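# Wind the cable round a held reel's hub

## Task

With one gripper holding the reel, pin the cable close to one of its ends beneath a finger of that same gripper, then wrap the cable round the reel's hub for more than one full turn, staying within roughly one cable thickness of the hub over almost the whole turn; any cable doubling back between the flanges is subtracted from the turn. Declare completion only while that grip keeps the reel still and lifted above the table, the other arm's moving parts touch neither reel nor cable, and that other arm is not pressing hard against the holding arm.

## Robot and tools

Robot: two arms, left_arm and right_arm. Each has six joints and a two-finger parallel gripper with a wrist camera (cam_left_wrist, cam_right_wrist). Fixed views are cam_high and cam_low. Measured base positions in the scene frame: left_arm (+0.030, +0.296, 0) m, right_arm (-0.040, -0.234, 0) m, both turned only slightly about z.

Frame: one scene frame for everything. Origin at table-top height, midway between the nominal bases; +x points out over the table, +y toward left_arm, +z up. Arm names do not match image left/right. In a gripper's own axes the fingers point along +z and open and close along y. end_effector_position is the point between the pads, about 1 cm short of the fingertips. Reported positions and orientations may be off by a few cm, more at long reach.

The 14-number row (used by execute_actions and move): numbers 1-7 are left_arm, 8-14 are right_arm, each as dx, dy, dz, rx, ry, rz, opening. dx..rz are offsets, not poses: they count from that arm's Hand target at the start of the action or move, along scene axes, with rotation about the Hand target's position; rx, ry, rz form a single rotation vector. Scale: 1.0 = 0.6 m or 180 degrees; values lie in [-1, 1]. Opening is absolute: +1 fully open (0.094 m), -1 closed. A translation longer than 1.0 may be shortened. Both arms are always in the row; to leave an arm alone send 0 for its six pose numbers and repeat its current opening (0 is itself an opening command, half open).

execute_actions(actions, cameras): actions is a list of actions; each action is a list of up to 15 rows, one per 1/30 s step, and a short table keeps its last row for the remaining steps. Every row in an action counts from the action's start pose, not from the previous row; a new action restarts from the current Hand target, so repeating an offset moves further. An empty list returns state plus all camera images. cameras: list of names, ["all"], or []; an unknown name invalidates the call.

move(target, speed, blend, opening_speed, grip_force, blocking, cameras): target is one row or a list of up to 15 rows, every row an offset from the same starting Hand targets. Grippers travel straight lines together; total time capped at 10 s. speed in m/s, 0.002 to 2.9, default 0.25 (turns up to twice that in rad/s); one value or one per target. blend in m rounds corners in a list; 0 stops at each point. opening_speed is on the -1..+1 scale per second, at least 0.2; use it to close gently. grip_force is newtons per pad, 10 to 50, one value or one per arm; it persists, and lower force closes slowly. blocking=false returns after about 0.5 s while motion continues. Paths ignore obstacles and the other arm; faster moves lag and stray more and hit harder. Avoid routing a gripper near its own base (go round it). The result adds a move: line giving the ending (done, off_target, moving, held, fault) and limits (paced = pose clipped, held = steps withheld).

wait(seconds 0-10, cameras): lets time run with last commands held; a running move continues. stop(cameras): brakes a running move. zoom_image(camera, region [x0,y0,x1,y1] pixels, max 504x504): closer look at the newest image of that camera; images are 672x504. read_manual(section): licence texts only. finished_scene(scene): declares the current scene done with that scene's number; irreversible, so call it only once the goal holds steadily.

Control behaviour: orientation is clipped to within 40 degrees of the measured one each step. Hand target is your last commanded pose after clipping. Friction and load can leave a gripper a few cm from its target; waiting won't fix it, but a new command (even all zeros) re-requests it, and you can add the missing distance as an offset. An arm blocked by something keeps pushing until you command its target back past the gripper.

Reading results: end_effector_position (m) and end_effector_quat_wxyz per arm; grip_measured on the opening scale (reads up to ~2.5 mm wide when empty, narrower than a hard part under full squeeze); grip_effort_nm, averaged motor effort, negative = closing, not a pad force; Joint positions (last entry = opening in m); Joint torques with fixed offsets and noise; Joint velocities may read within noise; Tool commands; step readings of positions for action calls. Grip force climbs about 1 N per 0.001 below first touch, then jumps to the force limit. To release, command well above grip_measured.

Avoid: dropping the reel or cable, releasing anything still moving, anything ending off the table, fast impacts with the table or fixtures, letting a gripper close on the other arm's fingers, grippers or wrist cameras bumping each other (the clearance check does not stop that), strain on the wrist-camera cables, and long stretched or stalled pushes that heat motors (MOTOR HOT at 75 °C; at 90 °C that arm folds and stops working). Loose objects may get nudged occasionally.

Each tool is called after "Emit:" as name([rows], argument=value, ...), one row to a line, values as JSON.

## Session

Emit:
execute_actions(actions=[])

Scene clock: 0.00 s.
left_arm: end_effector_position=(+0.4055, +0.3366, +0.1194) grip_measured=+1.000 grip_effort_nm=n/a end_effector_quat_wxyz=(+0.612, -0.131, +0.765, +0.151) | right_arm: end_effector_position=(+0.3645, -0.1912, +0.1284) grip_measured=+1.000 grip_effort_nm=n/a end_effector_quat_wxyz=(+0.604, -0.078, +0.792, +0.038)
Joint positions: left_arm=[-0.151 1.517 0.303 0.972 -0.541 -0.054 0.094] | right_arm=[0.03 1.477 0.408 0.797 -0.097 -0.063 0.094]
Joint velocities: within noise
Joint torques (N m): no reading
Heat: left arm: 35 °C; right arm: 32 °C.
Hand target: left_arm +0.4070, +0.3367, +0.1242; +0.617, -0.134, +0.761, +0.150 | right_arm +0.3658, -0.1910, +0.1323; +0.607, -0.078, +0.790, +0.038
Tool commands: left_gripper/opening=+1.0 right_gripper/opening=+1.0

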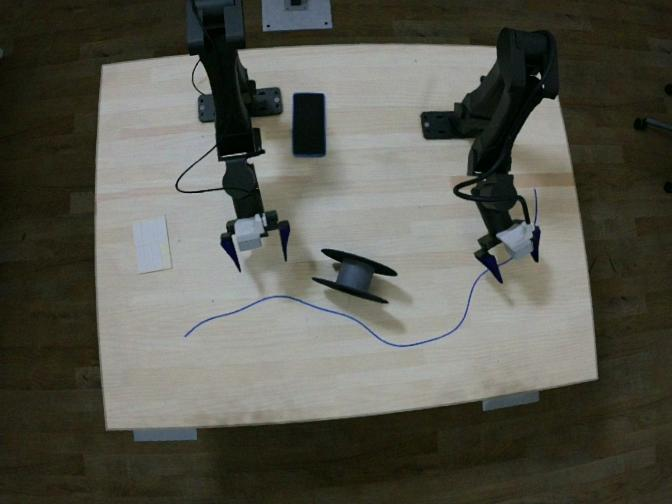

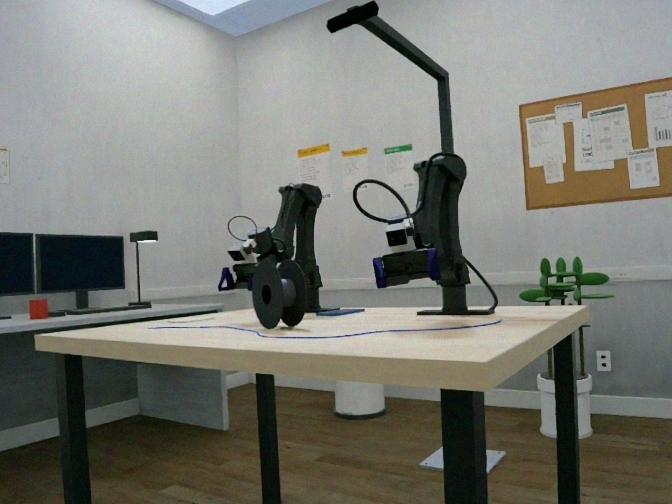

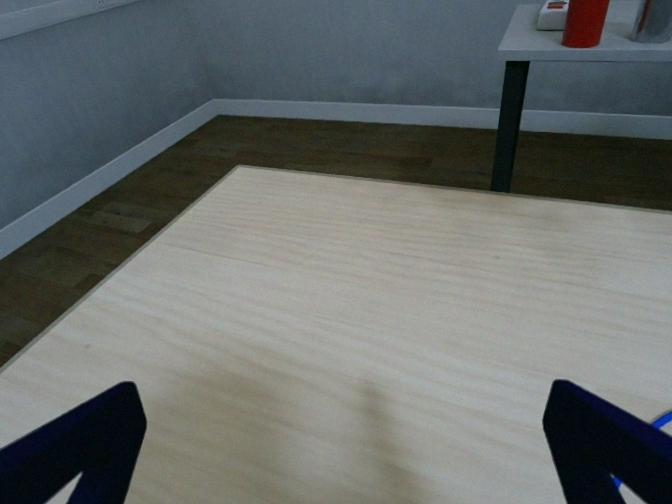

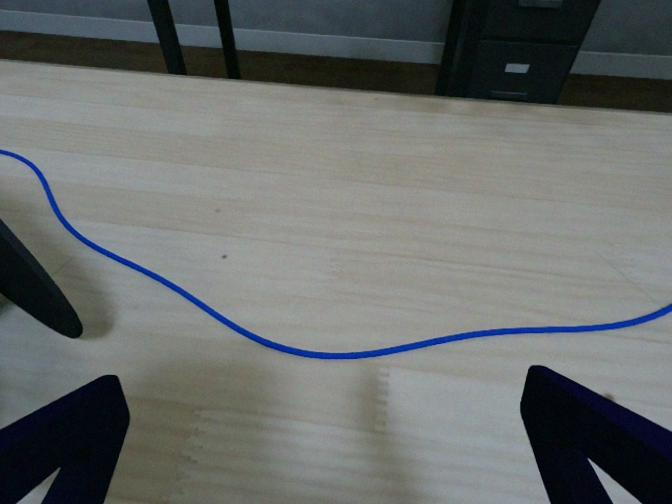

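Emit:
zoom_image(camera="cam_high", region=[290, 220, 430, 360])

Emit:
zoom_image(camera="cam_high", region=[440, 170, 580, 310])

Emit:
zoom_image(camera="cam_low", region=[200, 230, 400, 350])

Scaled by 3.600.

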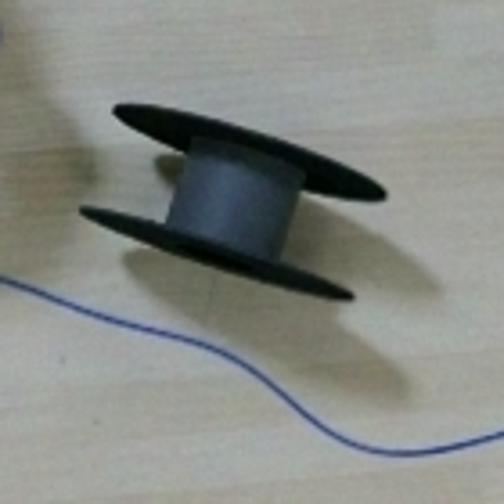

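Scaled by 3.600.

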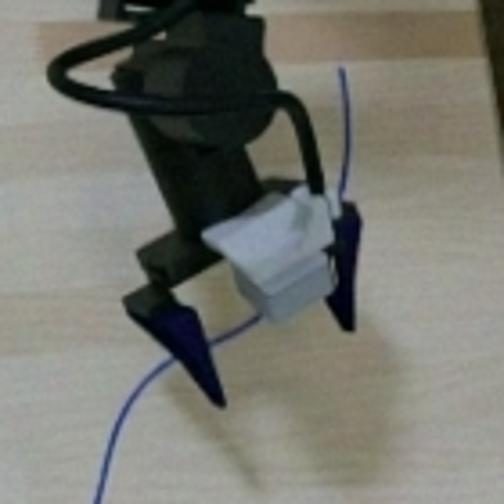

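Scaled by 2.520.

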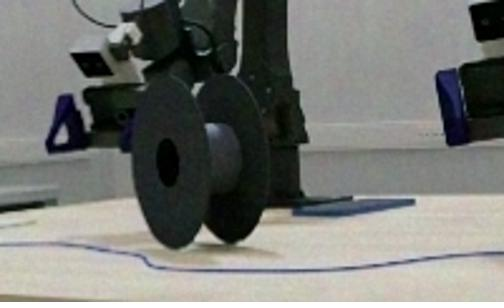

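Emit:
move(target=[-0.262,0.138,0.043,-0.104,0.427,-0.093,0.0, 0.005,0.048,0.0,0.0664,-0.0591,0.3446,0.3], speed=0.3, cameras=["all"])

Scene clock: 257.30 s.
left_arm: end_effector_position=(+0.2469, +0.4149, +0.1456) grip_measured=+0.002 grip_effort_nm=-0.12 end_effector_quat_wxyz=(+0.001, -0.002, +1.000, -0.004) | right_arm: end_effector_position=(+0.3661, -0.1603, +0.1304) grip_measured=+0.303 grip_effort_nm=-0.15 end_effector_quat_wxyz=(+0.569, -0.409, +0.581, +0.414)
Joint positions: left_arm=[0.496 1.482 1.299 -1.391 0.009 0.5 0.047] | right_arm=[-0.304 2.067 0.876 1.005 -1.516 -0.17 0.061]
Joint torques (N m): left_arm=[0.42 -4.1 8.17 0.14 -0.1 0.04] | right_arm=[-0.34 -7.12 6.64 1.71 -0.26 0.06]
Heat: left arm: 39 °C; right arm: 38 °C.
Hand target: left_arm +0.2498, +0.4196, +0.1500; +0.000, +0.000, +1.000, +0.000 | right_arm +0.3688, -0.1622, +0.1323; +0.573, -0.415, +0.572, +0.415
Off the commanded pose: left_arm 0.007 m, 1 deg | right_arm 0.004 m, 1 deg.
move: done

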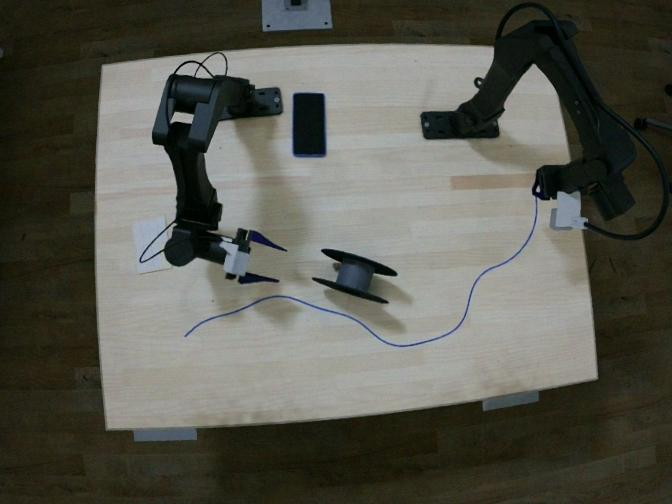

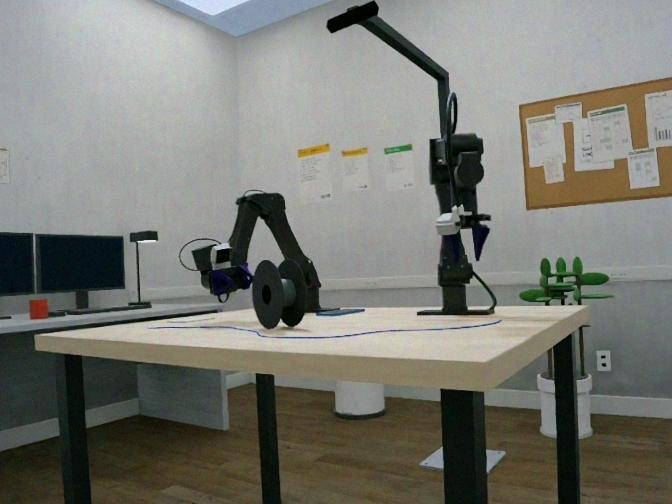

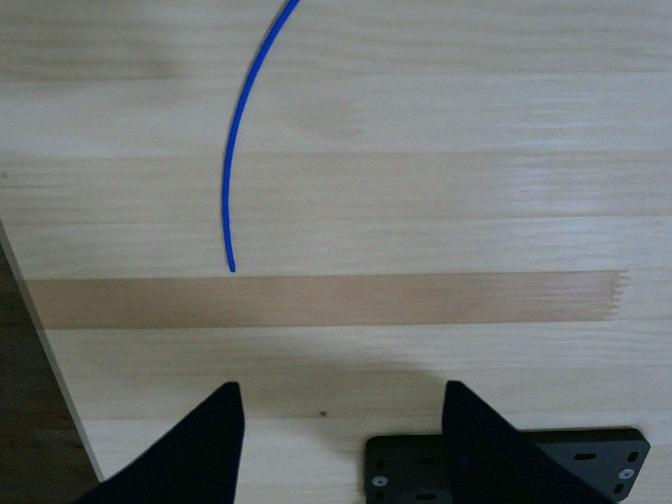

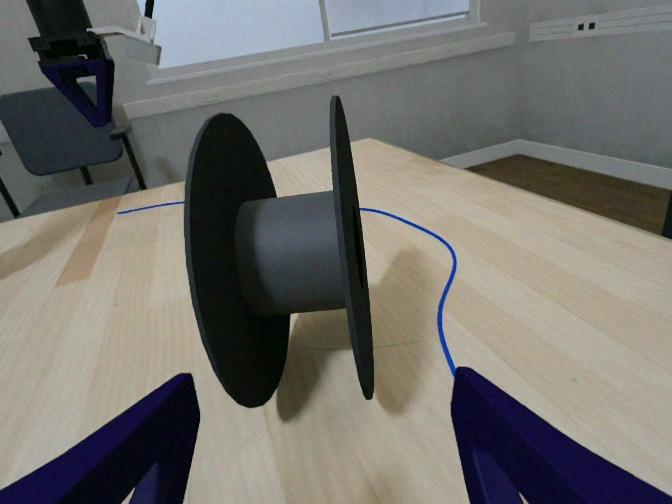

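Emit:
move(target=[0.1193,0.043,-0.15,0,0,-0.189,-0.3, -0.032,-0.0375,-0.02,0,0,-0.0278,0.3], speed=0.25, cameras=["cam_left_wrist", "cam_right_wrist", "cam_high"])

Scene clock: 405.17 s.
left_arm: end_effector_position=(+0.3137, +0.4429, +0.0621) grip_measured=-0.298 grip_effort_nm=-0.12 end_effector_quat_wxyz=(-0.003, +0.285, +0.959, -0.005) | right_arm: end_effector_position=(+0.3529, -0.1832, +0.1235) grip_measured=+0.303 grip_effort_nm=-0.15 end_effector_quat_wxyz=(+0.589, -0.395, +0.589, +0.386)
Joint positions: left_arm=[0.468 1.794 1.299 -1.087 0.003 1.055 0.033] | right_arm=[-0.376 2.067 0.784 1.166 -1.517 -0.127 0.061]
Joint torques (N m): left_arm=[-0.51 -6.64 6.84 0.34 -0.05 0.07] | right_arm=[-0.73 -7.39 3.29 1.73 -0.11 0.09]
Heat: left arm: 38 °C; right arm: 35 °C.
Hand target: left_arm +0.3214, +0.4454, +0.0600; +0.000, +0.293, +0.956, +0.000 | right_arm +0.3496, -0.1847, +0.1204; +0.590, -0.390, +0.589, +0.390
Off the commanded pose: left_arm 0.008 m, 1 deg | right_arm 0.005 m, 1 deg.
move: done
Images, in order (width x height): cam_high 672x504, cam_left_wrist 672x504, cam_right_wrist 672x504.

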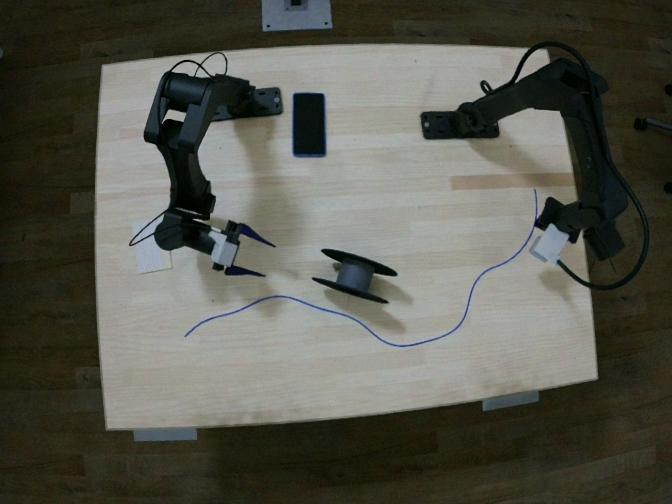

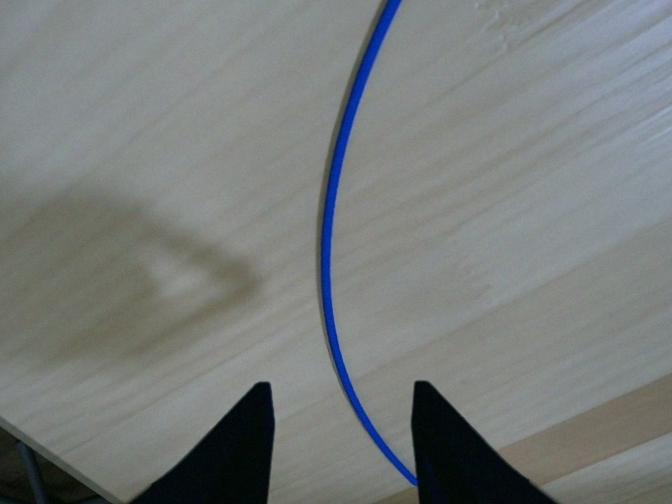

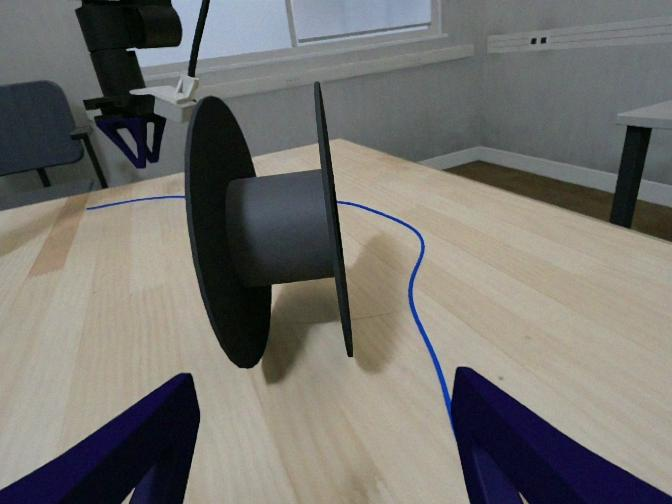

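Emit:
move([
  [0.012,-0.004,-0.06,0,0,0,-0.3, 0,0,0,-0.0124,-0.0279,0,0.3],
  [0.012,-0.004,-0.084,0,0,0,-0.3, 0,0,-0.045,-0.0124,-0.0279,0,0.3],
], speed=[0.12, 0.05], cameras=["cam_left_wrist", "cam_right_wrist"])

Scene clock: 448.20 s.
left_arm: end_effector_position=(+0.3305, +0.4459, +0.0207) grip_measured=-0.298 grip_effort_nm=-0.12 end_effector_quat_wxyz=(+0.009, +0.292, +0.956, +0.007) | right_arm: end_effector_position=(+0.3531, -0.1833, +0.0992) grip_measured=+0.303 grip_effort_nm=-0.15 end_effector_quat_wxyz=(+0.609, -0.425, +0.568, +0.355)
Joint positions: left_arm=[0.453 1.873 1.228 -0.903 0.002 1.055 0.033] | right_arm=[-0.376 2.165 0.784 1.268 -1.517 -0.227 0.061]
Joint torques (N m): left_arm=[-0.57 -6.83 4.18 0.4 -0.05 -0.07] | right_arm=[-0.68 -6.98 2.86 1.73 -0.09 0.07]
Heat: left arm: 37 °C; right arm: 32 °C.
Hand target: left_arm +0.3286, +0.4431, +0.0097; +0.000, +0.293, +0.956, +0.000 | right_arm +0.3496, -0.1847, +0.0934; +0.608, -0.418, +0.570, +0.361
Off the commanded pose: left_arm 0.012 m, 1 deg | right_arm 0.007 m, 1 deg.
move: off_target (left_arm)
Images, in order (width x height): cam_left_wrist 672x504, cam_right_wrist 672x504.

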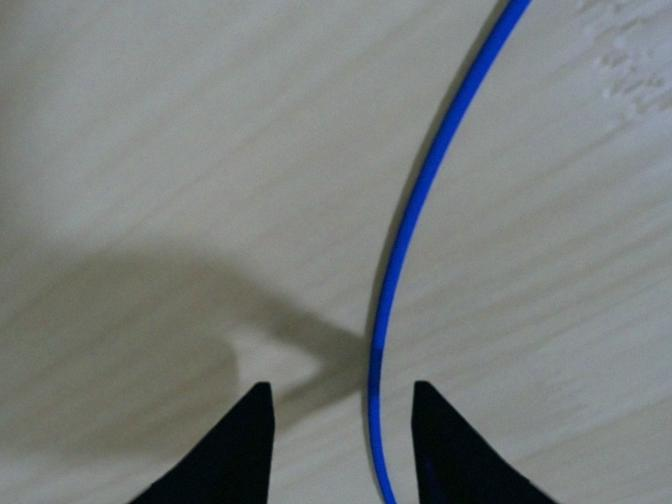

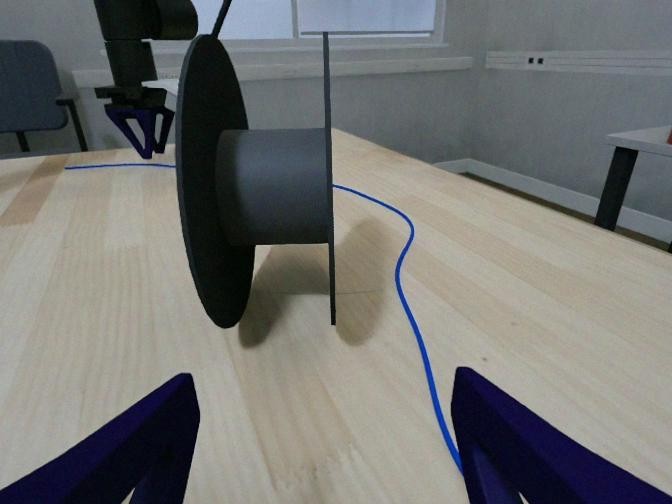

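Emit:
move(target=[-0.0067,-0.01,-0.02,0,0,0,-0.3, 0.0585,0.138,0.005,0,0,0,0.0], speed=[0.06], cameras=["cam_left_wrist", "cam_right_wrist", "cam_high"])

Scene clock: 468.70 s.
left_arm: end_effector_position=(+0.3271, +0.4402, +0.0086) grip_measured=-0.298 grip_effort_nm=-0.12 end_effector_quat_wxyz=(+0.009, +0.293, +0.956, +0.007) | right_arm: end_effector_position=(+0.3804, -0.1029, +0.0963) grip_measured=+0.003 grip_effort_nm=-0.15 end_effector_quat_wxyz=(+0.605, -0.416, +0.574, +0.362)
Joint positions: left_arm=[0.442 1.873 1.175 -0.849 0.002 1.046 0.033] | right_arm=[-0.132 2.217 0.822 1.376 -1.268 -0.106 0.047]
Joint torques (N m): left_arm=[-0.62 -6.76 3.99 0.4 -0.05 -0.1] | right_arm=[0.38 -7.28 5.59 1.85 0.01 0.07]
Heat: left arm: 35 °C; right arm: 33 °C.
Hand target: left_arm +0.3246, +0.4370, -0.0023; +0.000, +0.293, +0.956, +0.000 | right_arm +0.3848, -0.1018, +0.0964; +0.608, -0.418, +0.571, +0.361
Off the commanded pose: left_arm 0.012 m, 1 deg | right_arm 0.004 m, 1 deg.
move: off_target (left_arm)
Images, in order (width x height): cam_high 672x504, cam_left_wrist 672x504, cam_right_wrist 672x504.

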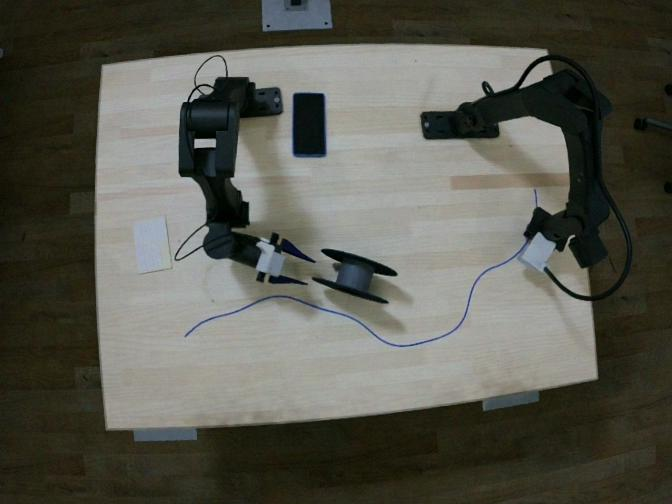

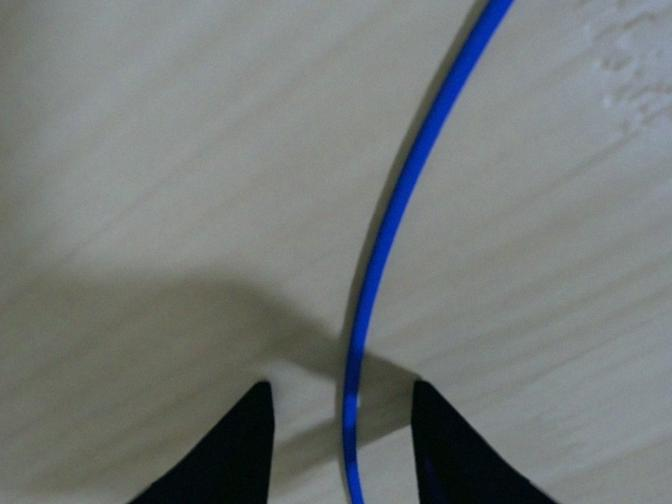

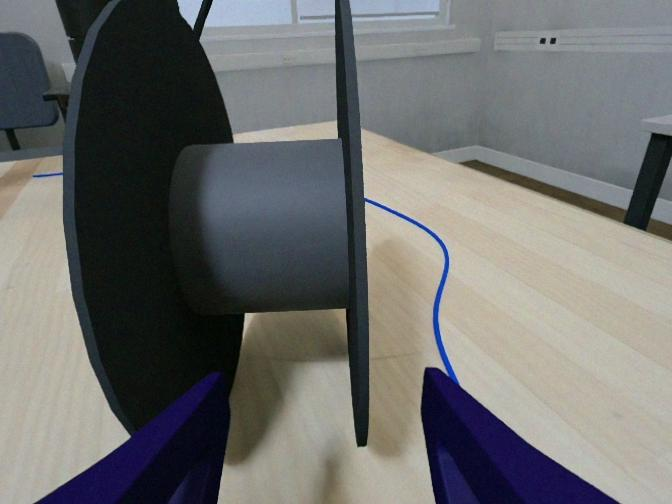

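Emit:
move(target=[0,0,0,0,0,0,-1, 0.029,0.027,0.003,-0.0054,-0.0128,0,0.0], speed=0.06, grip_force=[40, 50], cameras=["cam_left_wrist", "cam_right_wrist"])

Scene clock: 484.50 s.
left_arm: end_effector_position=(+0.3272, +0.4403, +0.0086) grip_measured=-0.947 grip_effort_nm=-0.79 end_effector_quat_wxyz=(+0.009, +0.293, +0.956, +0.007) | right_arm: end_effector_position=(+0.3980, -0.0877, +0.1015) grip_measured=+0.003 grip_effort_nm=-0.15 end_effector_quat_wxyz=(+0.618, -0.429, +0.561, +0.347)
Joint positions: left_arm=[0.442 1.873 1.175 -0.849 0.002 1.046 0.002] | right_arm=[-0.085 2.24 0.894 1.356 -1.22 -0.132 0.047]
Joint torques (N m): left_arm=[-0.64 -6.75 3.99 0.4 -0.05 -0.09] | right_arm=[0.53 -7.71 5.89 1.59 0.03 -0.08]
Heat: left arm: 35 °C; right arm: 34 °C.
Hand target: left_arm +0.3247, +0.4370, -0.0023; +0.000, +0.293, +0.956, +0.000 | right_arm +0.4022, -0.0857, +0.0982; +0.616, -0.430, +0.561, +0.347
Off the commanded pose: left_arm 0.012 m, 1 deg | right_arm 0.006 m, 0 deg.
grip_force (N): 40, 50
move: off_target (left_arm)
Images, in order (width x height): cam_left_wrist 672x504, cam_right_wrist 672x504.

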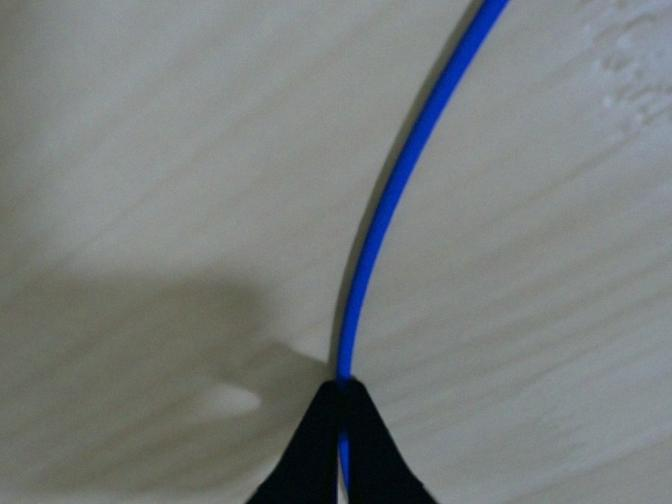

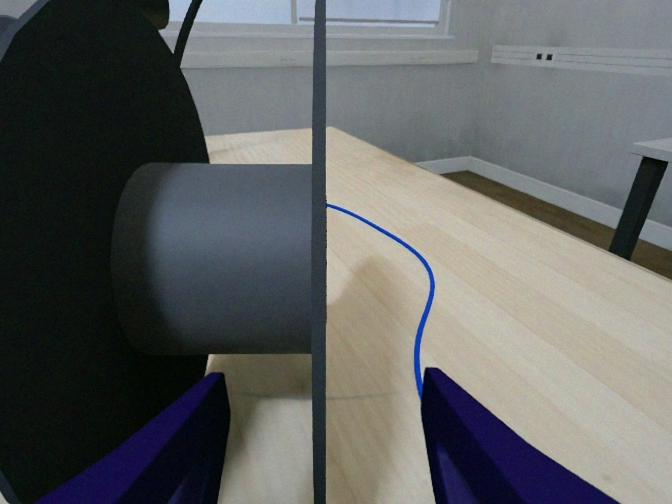

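Emit:
move([
  [0,0,0.25,0,0,0,-1, 0,0,0,0,0,0,0.0],
  [0.209,-0.395,0.47,-0.1645,-0.4725,-0.033,-1, 0,0,0,0,0,0,0.0],
  [0.069,-0.84,0.52,-0.1645,-0.4725,-0.033,-1, 0,0,0,0,0,0,0.0],
], speed=0.22, blend=[0.03, 0.05, 0], cameras=["all"])

Scene clock: 546.17 s.
left_arm: end_effector_position=(+0.3614, -0.0631, +0.3032) grip_measured=-0.949 grip_effort_nm=-0.85 end_effector_quat_wxyz=(+0.703, +0.263, +0.661, -0.024) | right_arm: end_effector_position=(+0.3980, -0.0877, +0.1015) grip_measured=+0.003 grip_effort_nm=-0.15 end_effector_quat_wxyz=(+0.618, -0.429, +0.561, +0.347)
Joint positions: left_arm=[-1.057 1.572 1.024 0.534 -0.635 0.336 0.002] | right_arm=[-0.085 2.24 0.894 1.356 -1.22 -0.132 0.047]
Joint torques (N m): left_arm=[0.12 -5.87 9.62 1.55 -0.12 -0.12] | right_arm=[0.53 -7.68 5.85 1.58 0.02 -0.09]
Heat: left arm: 35 °C; right arm: 33 °C.
Hand target: left_arm +0.3663, -0.0669, +0.3097; +0.707, +0.251, +0.661, -0.027 | right_arm +0.4022, -0.0857, +0.0982; +0.616, -0.430, +0.561, +0.347
Off the commanded pose: left_arm 0.009 m, 1 deg | right_arm 0.006 m, 0 deg.
grip_force (N): 40, 50
move: done

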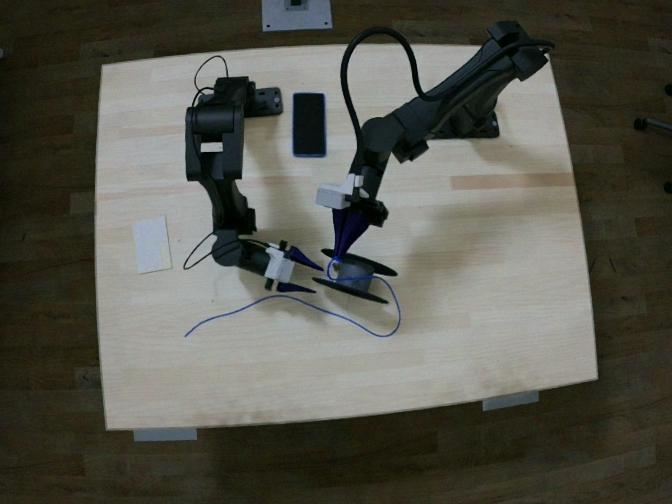

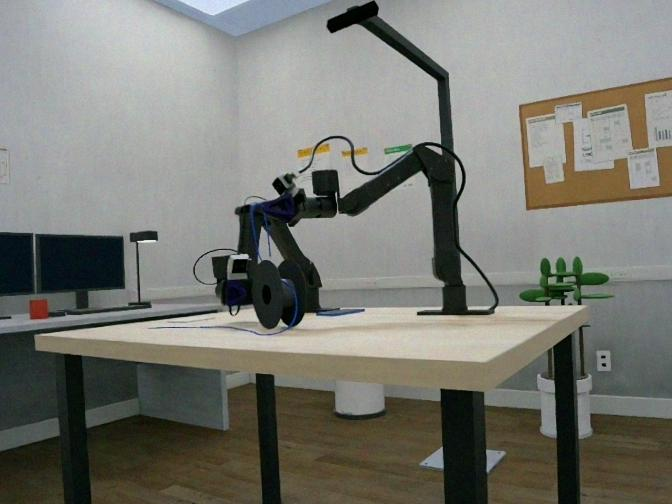

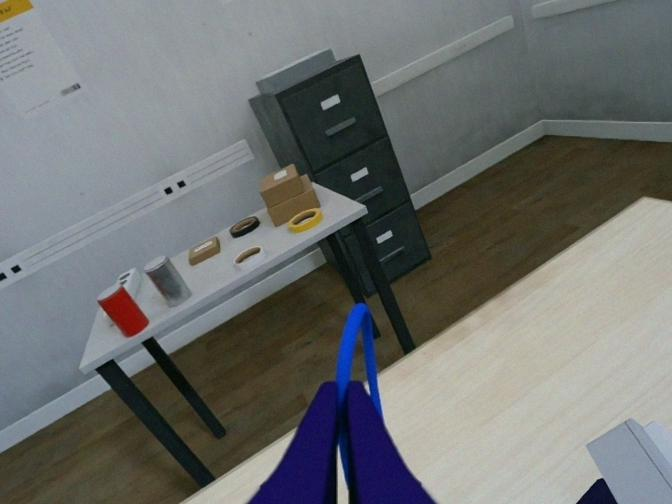

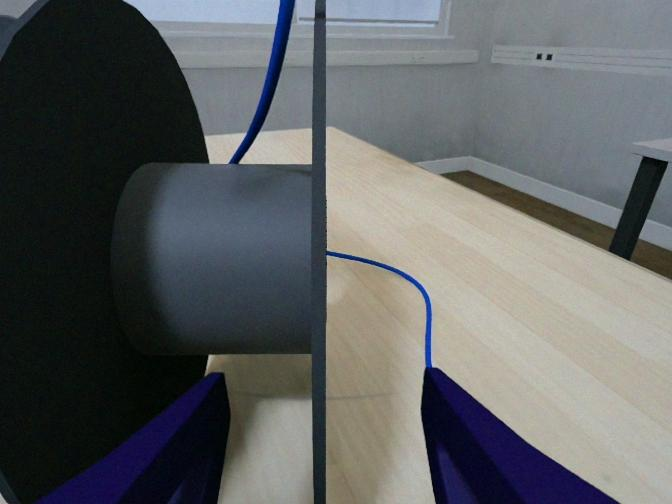

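Emit:
zoom_image(camera="cam_low", region=[200, 160, 360, 340])

Emit:
zoom_image(camera="cam_high", region=[260, 180, 430, 350])

Emit:
zoom_image(camera="cam_left_wrist", region=[220, 280, 672, 504])

Scaled by 2.800.

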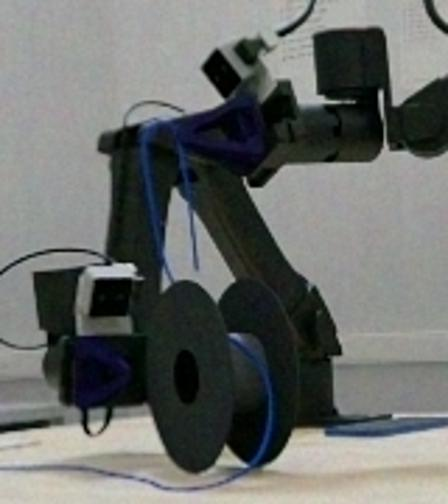

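Scaled by 2.965.

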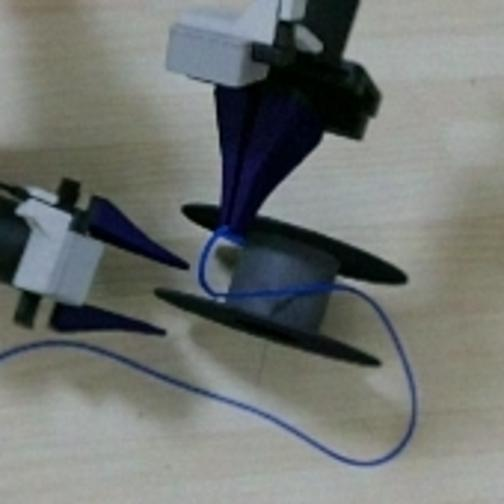

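Scaled by 1.115.

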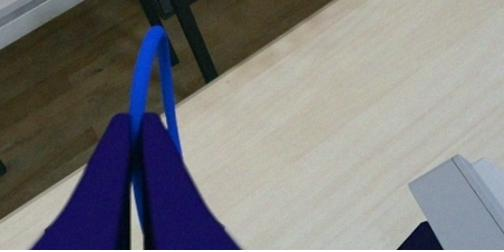

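Emit:
move([
  [0.0218,-0.0165,0,0,0,0,-1, 0,0,0,0,0,0,0.0],
  [0.0218,-0.0165,-0.0833,0,0,0,-1, 0,0,0,0,0,0,0.0],
], speed=0.1, blend=[0.005, 0], cameras=["all"])

Scene clock: 582.50 s.
left_arm: end_effector_position=(+0.3770, -0.0758, +0.2676) grip_measured=-0.949 grip_effort_nm=-0.85 end_effector_quat_wxyz=(+0.707, +0.254, +0.660, -0.022) | right_arm: end_effector_position=(+0.3980, -0.0877, +0.1015) grip_measured=+0.003 grip_effort_nm=-0.15 end_effector_quat_wxyz=(+0.618, -0.429, +0.561, +0.347)
Joint positions: left_arm=[-1.042 1.706 1.003 0.703 -0.635 0.336 0.002] | right_arm=[-0.085 2.24 0.894 1.356 -1.22 -0.132 0.047]
Joint torques (N m): left_arm=[0.44 -6.95 5.45 1.78 0.04 -0.12] | right_arm=[0.57 -7.68 5.86 1.6 0.02 -0.08]
Heat: left arm: 39 °C; right arm: 33 °C.
Hand target: left_arm +0.3793, -0.0769, +0.2597; +0.707, +0.251, +0.661, -0.027 | right_arm +0.4022, -0.0857, +0.0982; +0.616, -0.430, +0.561, +0.347
Off the commanded pose: left_arm 0.008 m, 1 deg | right_arm 0.006 m, 0 deg.
grip_force (N): 40, 50
move: done

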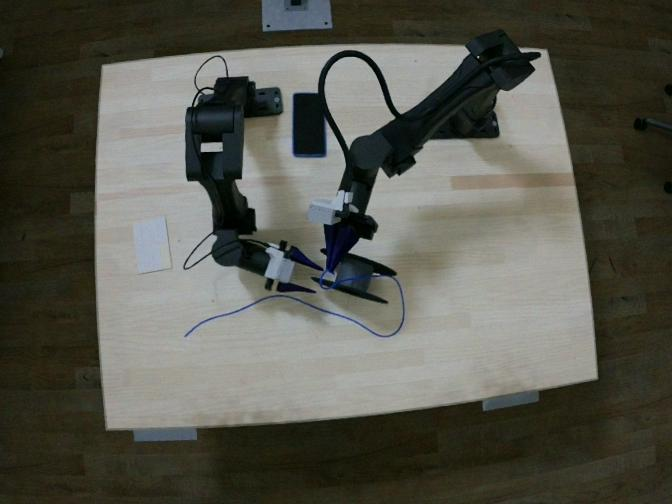

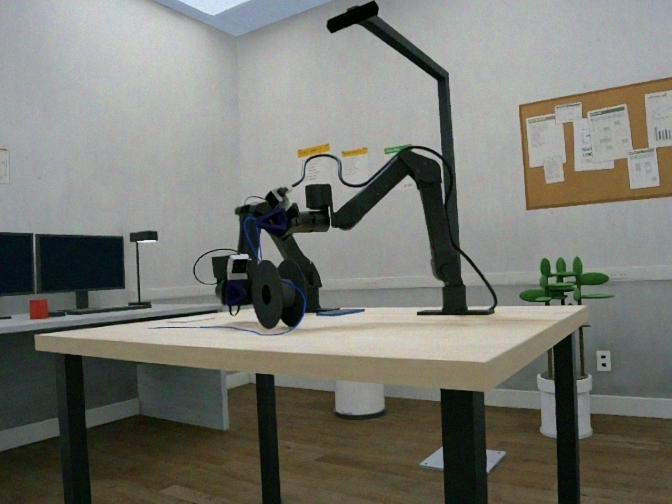

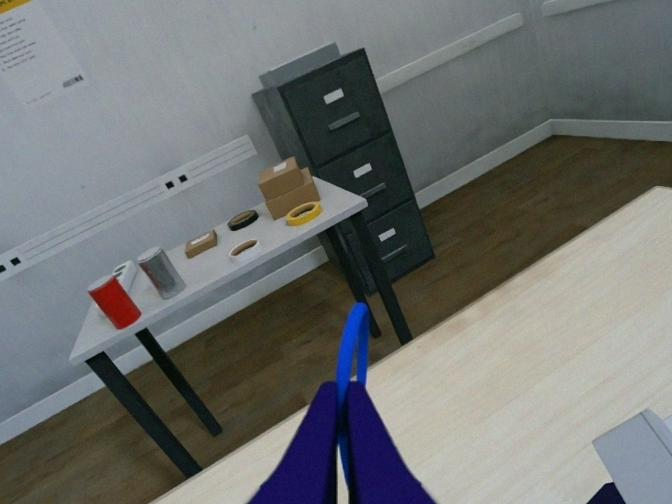

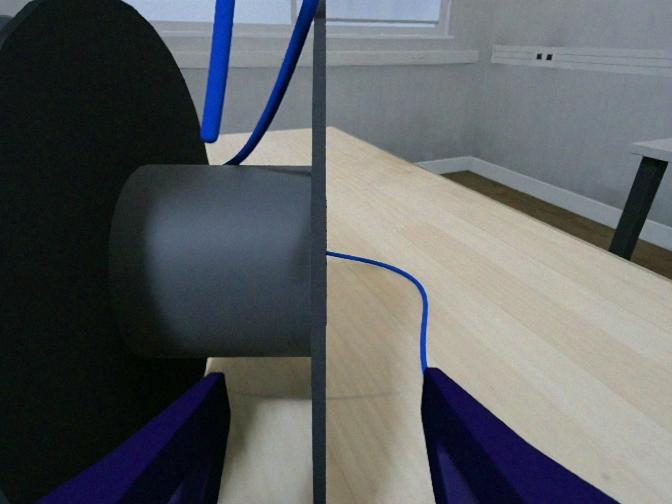

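Emit:
zoom_image(camera="cam_high", region=[280, 220, 420, 320])

Emit:
zoom_image(camera="cam_right_wrist", region=[100, 0, 400, 220])

Emit:
zoom_image(camera="cam_low", region=[210, 180, 350, 340])

Scaled by 3.600.

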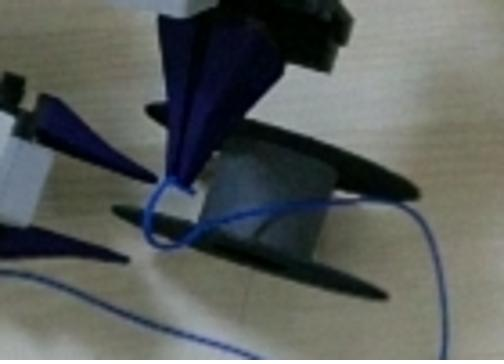

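Scaled by 1.680.

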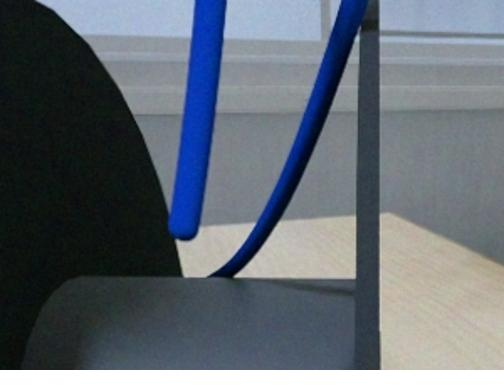

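Scaled by 3.150.

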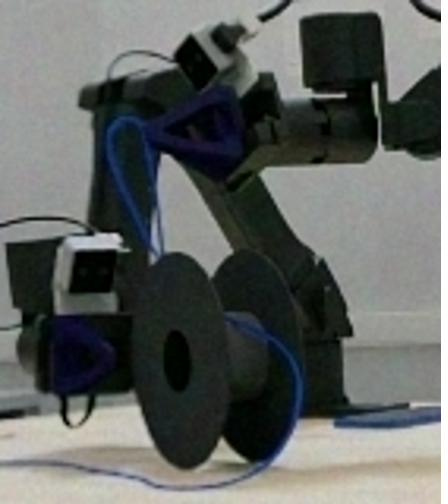

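Emit:
move([
  [-0.01,-0.014,0,-0.0108,-0.0256,0,-1, 0.0066,0.0153,0.003,0,0,0,0.25],
  [-0.01,-0.014,-0.1,-0.0108,-0.0256,0,-1, 0.0066,0.0153,0.003,0,0,0,0.25],
], speed=0.06, cameras=["all"])

Scene clock: 635.43 s.
left_arm: end_effector_position=(+0.3753, -0.0842, +0.2099) grip_measured=-0.949 grip_effort_nm=-0.85 end_effector_quat_wxyz=(+0.738, +0.238, +0.631, -0.029) | right_arm: end_effector_position=(+0.4020, -0.0795, +0.1031) grip_measured=+0.247 grip_effort_nm=0.14 end_effector_quat_wxyz=(+0.618, -0.428, +0.562, +0.347)
Joint positions: left_arm=[-1.056 1.927 0.89 1.151 -0.644 0.39 0.002] | right_arm=[-0.062 2.24 0.909 1.34 -1.195 -0.132 0.059]
Joint torques (N m): left_arm=[-0.55 -7.42 4.36 1.74 -0.06 -0.01] | right_arm=[0.77 -7.68 6.04 1.62 0.02 -0.07]
Heat: left arm: 36 °C; right arm: 32 °C.
Hand target: left_arm +0.3734, -0.0851, +0.1997; +0.737, +0.240, +0.631, -0.028 | right_arm +0.4060, -0.0764, +0.0999; +0.616, -0.430, +0.561, +0.347
Off the commanded pose: left_arm 0.010 m, 0 deg | right_arm 0.006 m, 0 deg.
grip_force (N): 40, 50
move: done

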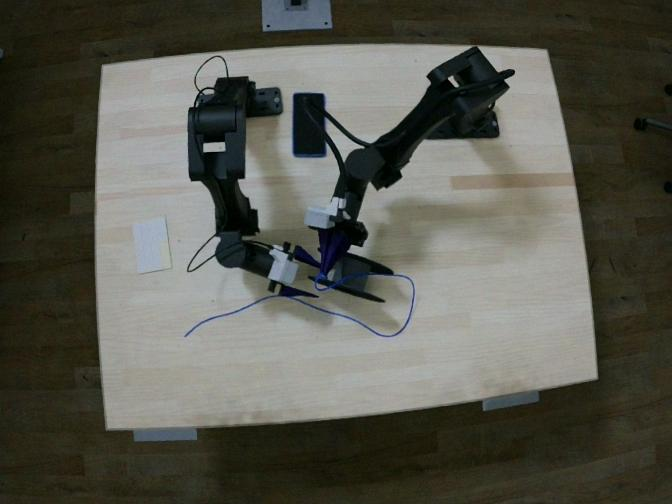

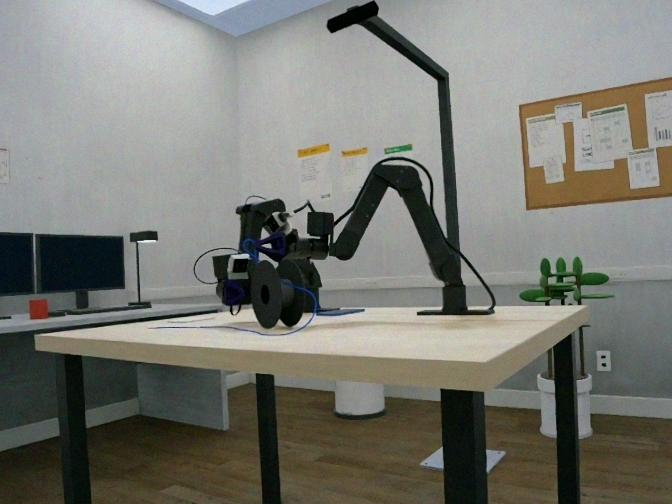

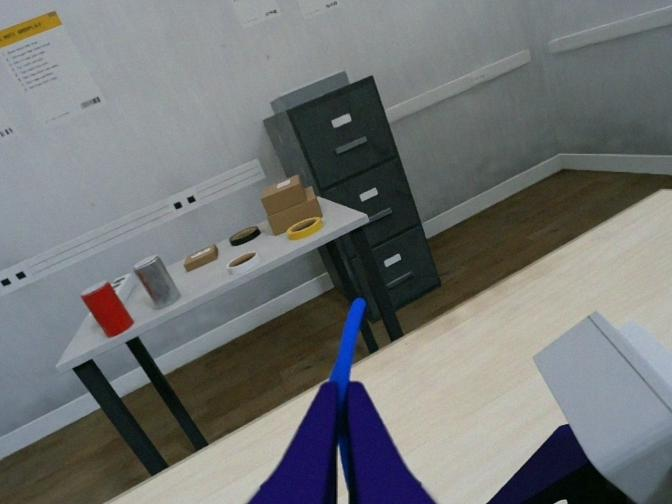

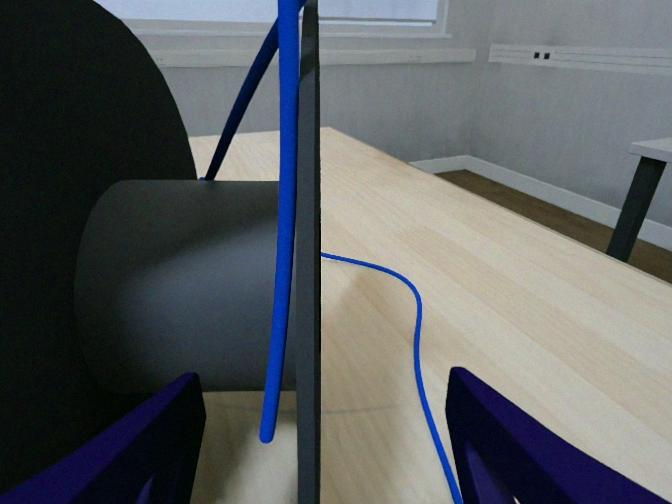

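Emit:
move(target=[-0.002,-0.0046,0,0,0,0,-1, 0.0037,0.0167,0,0,0,0,0.25], speed=0.04, cameras=["all"])

Scene clock: 651.30 s.
left_arm: end_effector_position=(+0.3734, -0.0853, +0.2099) grip_measured=-0.949 grip_effort_nm=-0.85 end_effector_quat_wxyz=(+0.738, +0.238, +0.631, -0.029) | right_arm: end_effector_position=(+0.4041, -0.0694, +0.1029) grip_measured=+0.247 grip_effort_nm=0.14 end_effector_quat_wxyz=(+0.617, -0.428, +0.561, +0.347)
Joint positions: left_arm=[-1.062 1.927 0.89 1.152 -0.65 0.39 0.002] | right_arm=[-0.035 2.245 0.919 1.334 -1.169 -0.132 0.059]
Joint torques (N m): left_arm=[-0.59 -7.04 4.96 1.76 -0.05 -0.01] | right_arm=[0.69 -7.77 6.13 1.65 0.02 -0.08]
Heat: left arm: 36 °C; right arm: 33 °C.
Hand target: left_arm +0.3722, -0.0879, +0.1998; +0.737, +0.240, +0.632, -0.028 | right_arm +0.4083, -0.0665, +0.0999; +0.616, -0.431, +0.561, +0.347
Off the commanded pose: left_arm 0.011 m, 0 deg | right_arm 0.006 m, 0 deg.
grip_force (N): 40, 50
move: off_target (left_arm)

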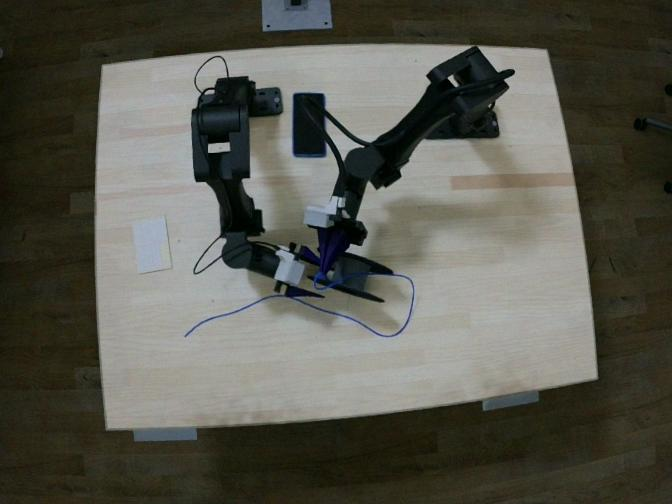

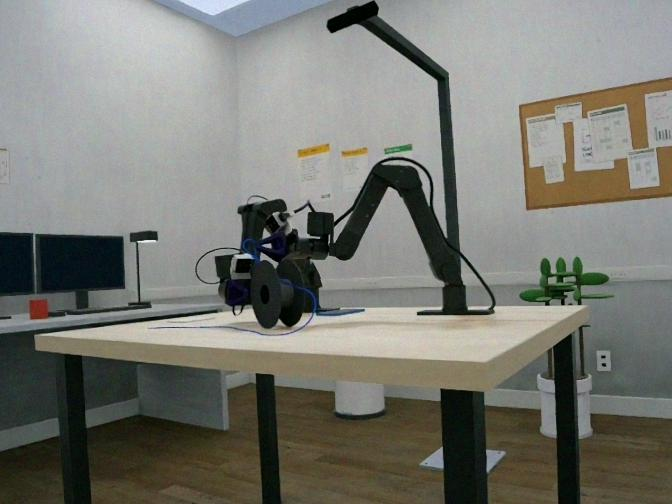

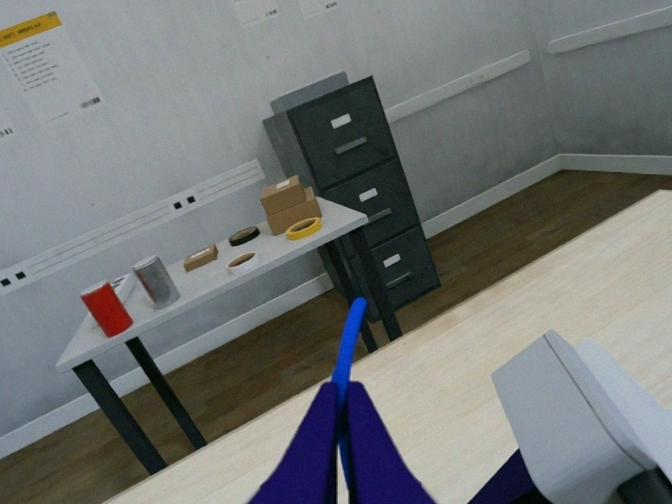

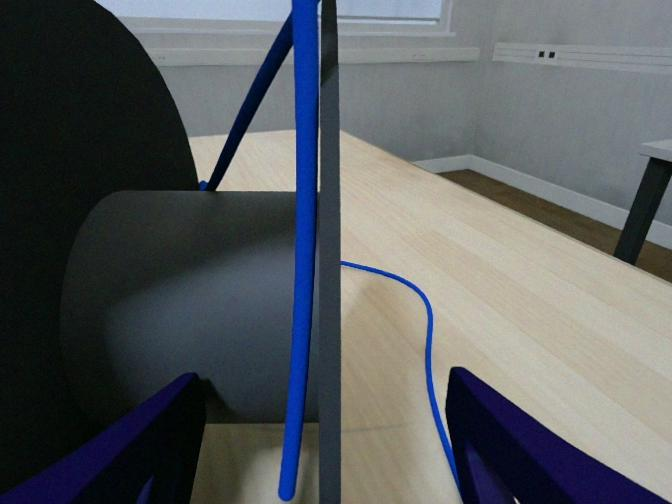

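Emit:
move(target=[0,0,0,0,0,0,-1, 0,0,0,0,0,0,-1], speed=0.04, opening_speed=0.5, cameras=["cam_left_wrist", "cam_right_wrist"])

Scene clock: 659.10 s.
left_arm: end_effector_position=(+0.3734, -0.0853, +0.2099) grip_measured=-0.949 grip_effort_nm=-0.85 end_effector_quat_wxyz=(+0.738, +0.238, +0.631, -0.029) | right_arm: end_effector_position=(+0.4048, -0.0697, +0.1026) grip_measured=-0.877 grip_effort_nm=-1.03 end_effector_quat_wxyz=(+0.618, -0.427, +0.563, +0.346)
Joint positions: left_arm=[-1.062 1.927 0.89 1.152 -0.65 0.39 0.002] | right_arm=[-0.035 2.245 0.919 1.332 -1.165 -0.133 0.006]
Joint torques (N m): left_arm=[-0.61 -7.04 4.96 1.76 -0.06 -0.01] | right_arm=[0.69 -7.82 6.09 1.66 -0.01 -0.06]
Heat: left arm: 37 °C; right arm: 33 °C.
Hand target: left_arm +0.3722, -0.0879, +0.1998; +0.737, +0.240, +0.631, -0.028 | right_arm +0.4083, -0.0665, +0.0999; +0.616, -0.430, +0.561, +0.347
Off the commanded pose: left_arm 0.011 m, 0 deg | right_arm 0.005 m, 1 deg.
grip_force (N): 40, 50
move: off_target (left_arm)
Images, in order (width x height): cam_left_wrist 672x504, cam_right_wrist 672x504.

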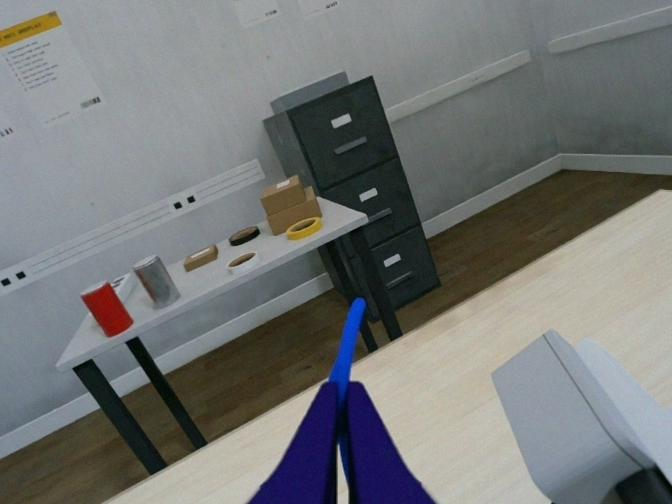

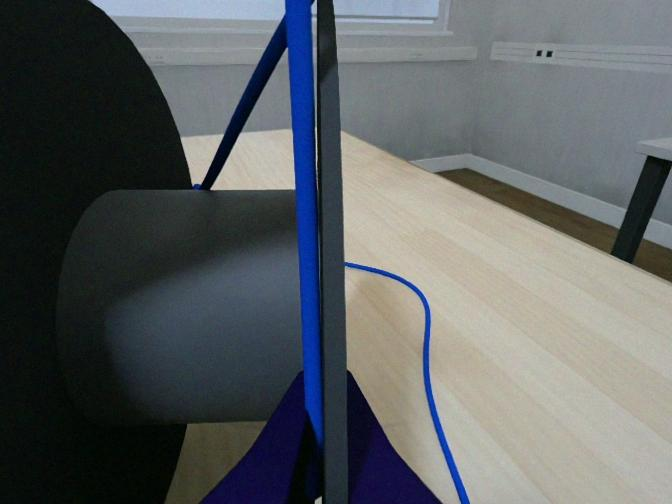

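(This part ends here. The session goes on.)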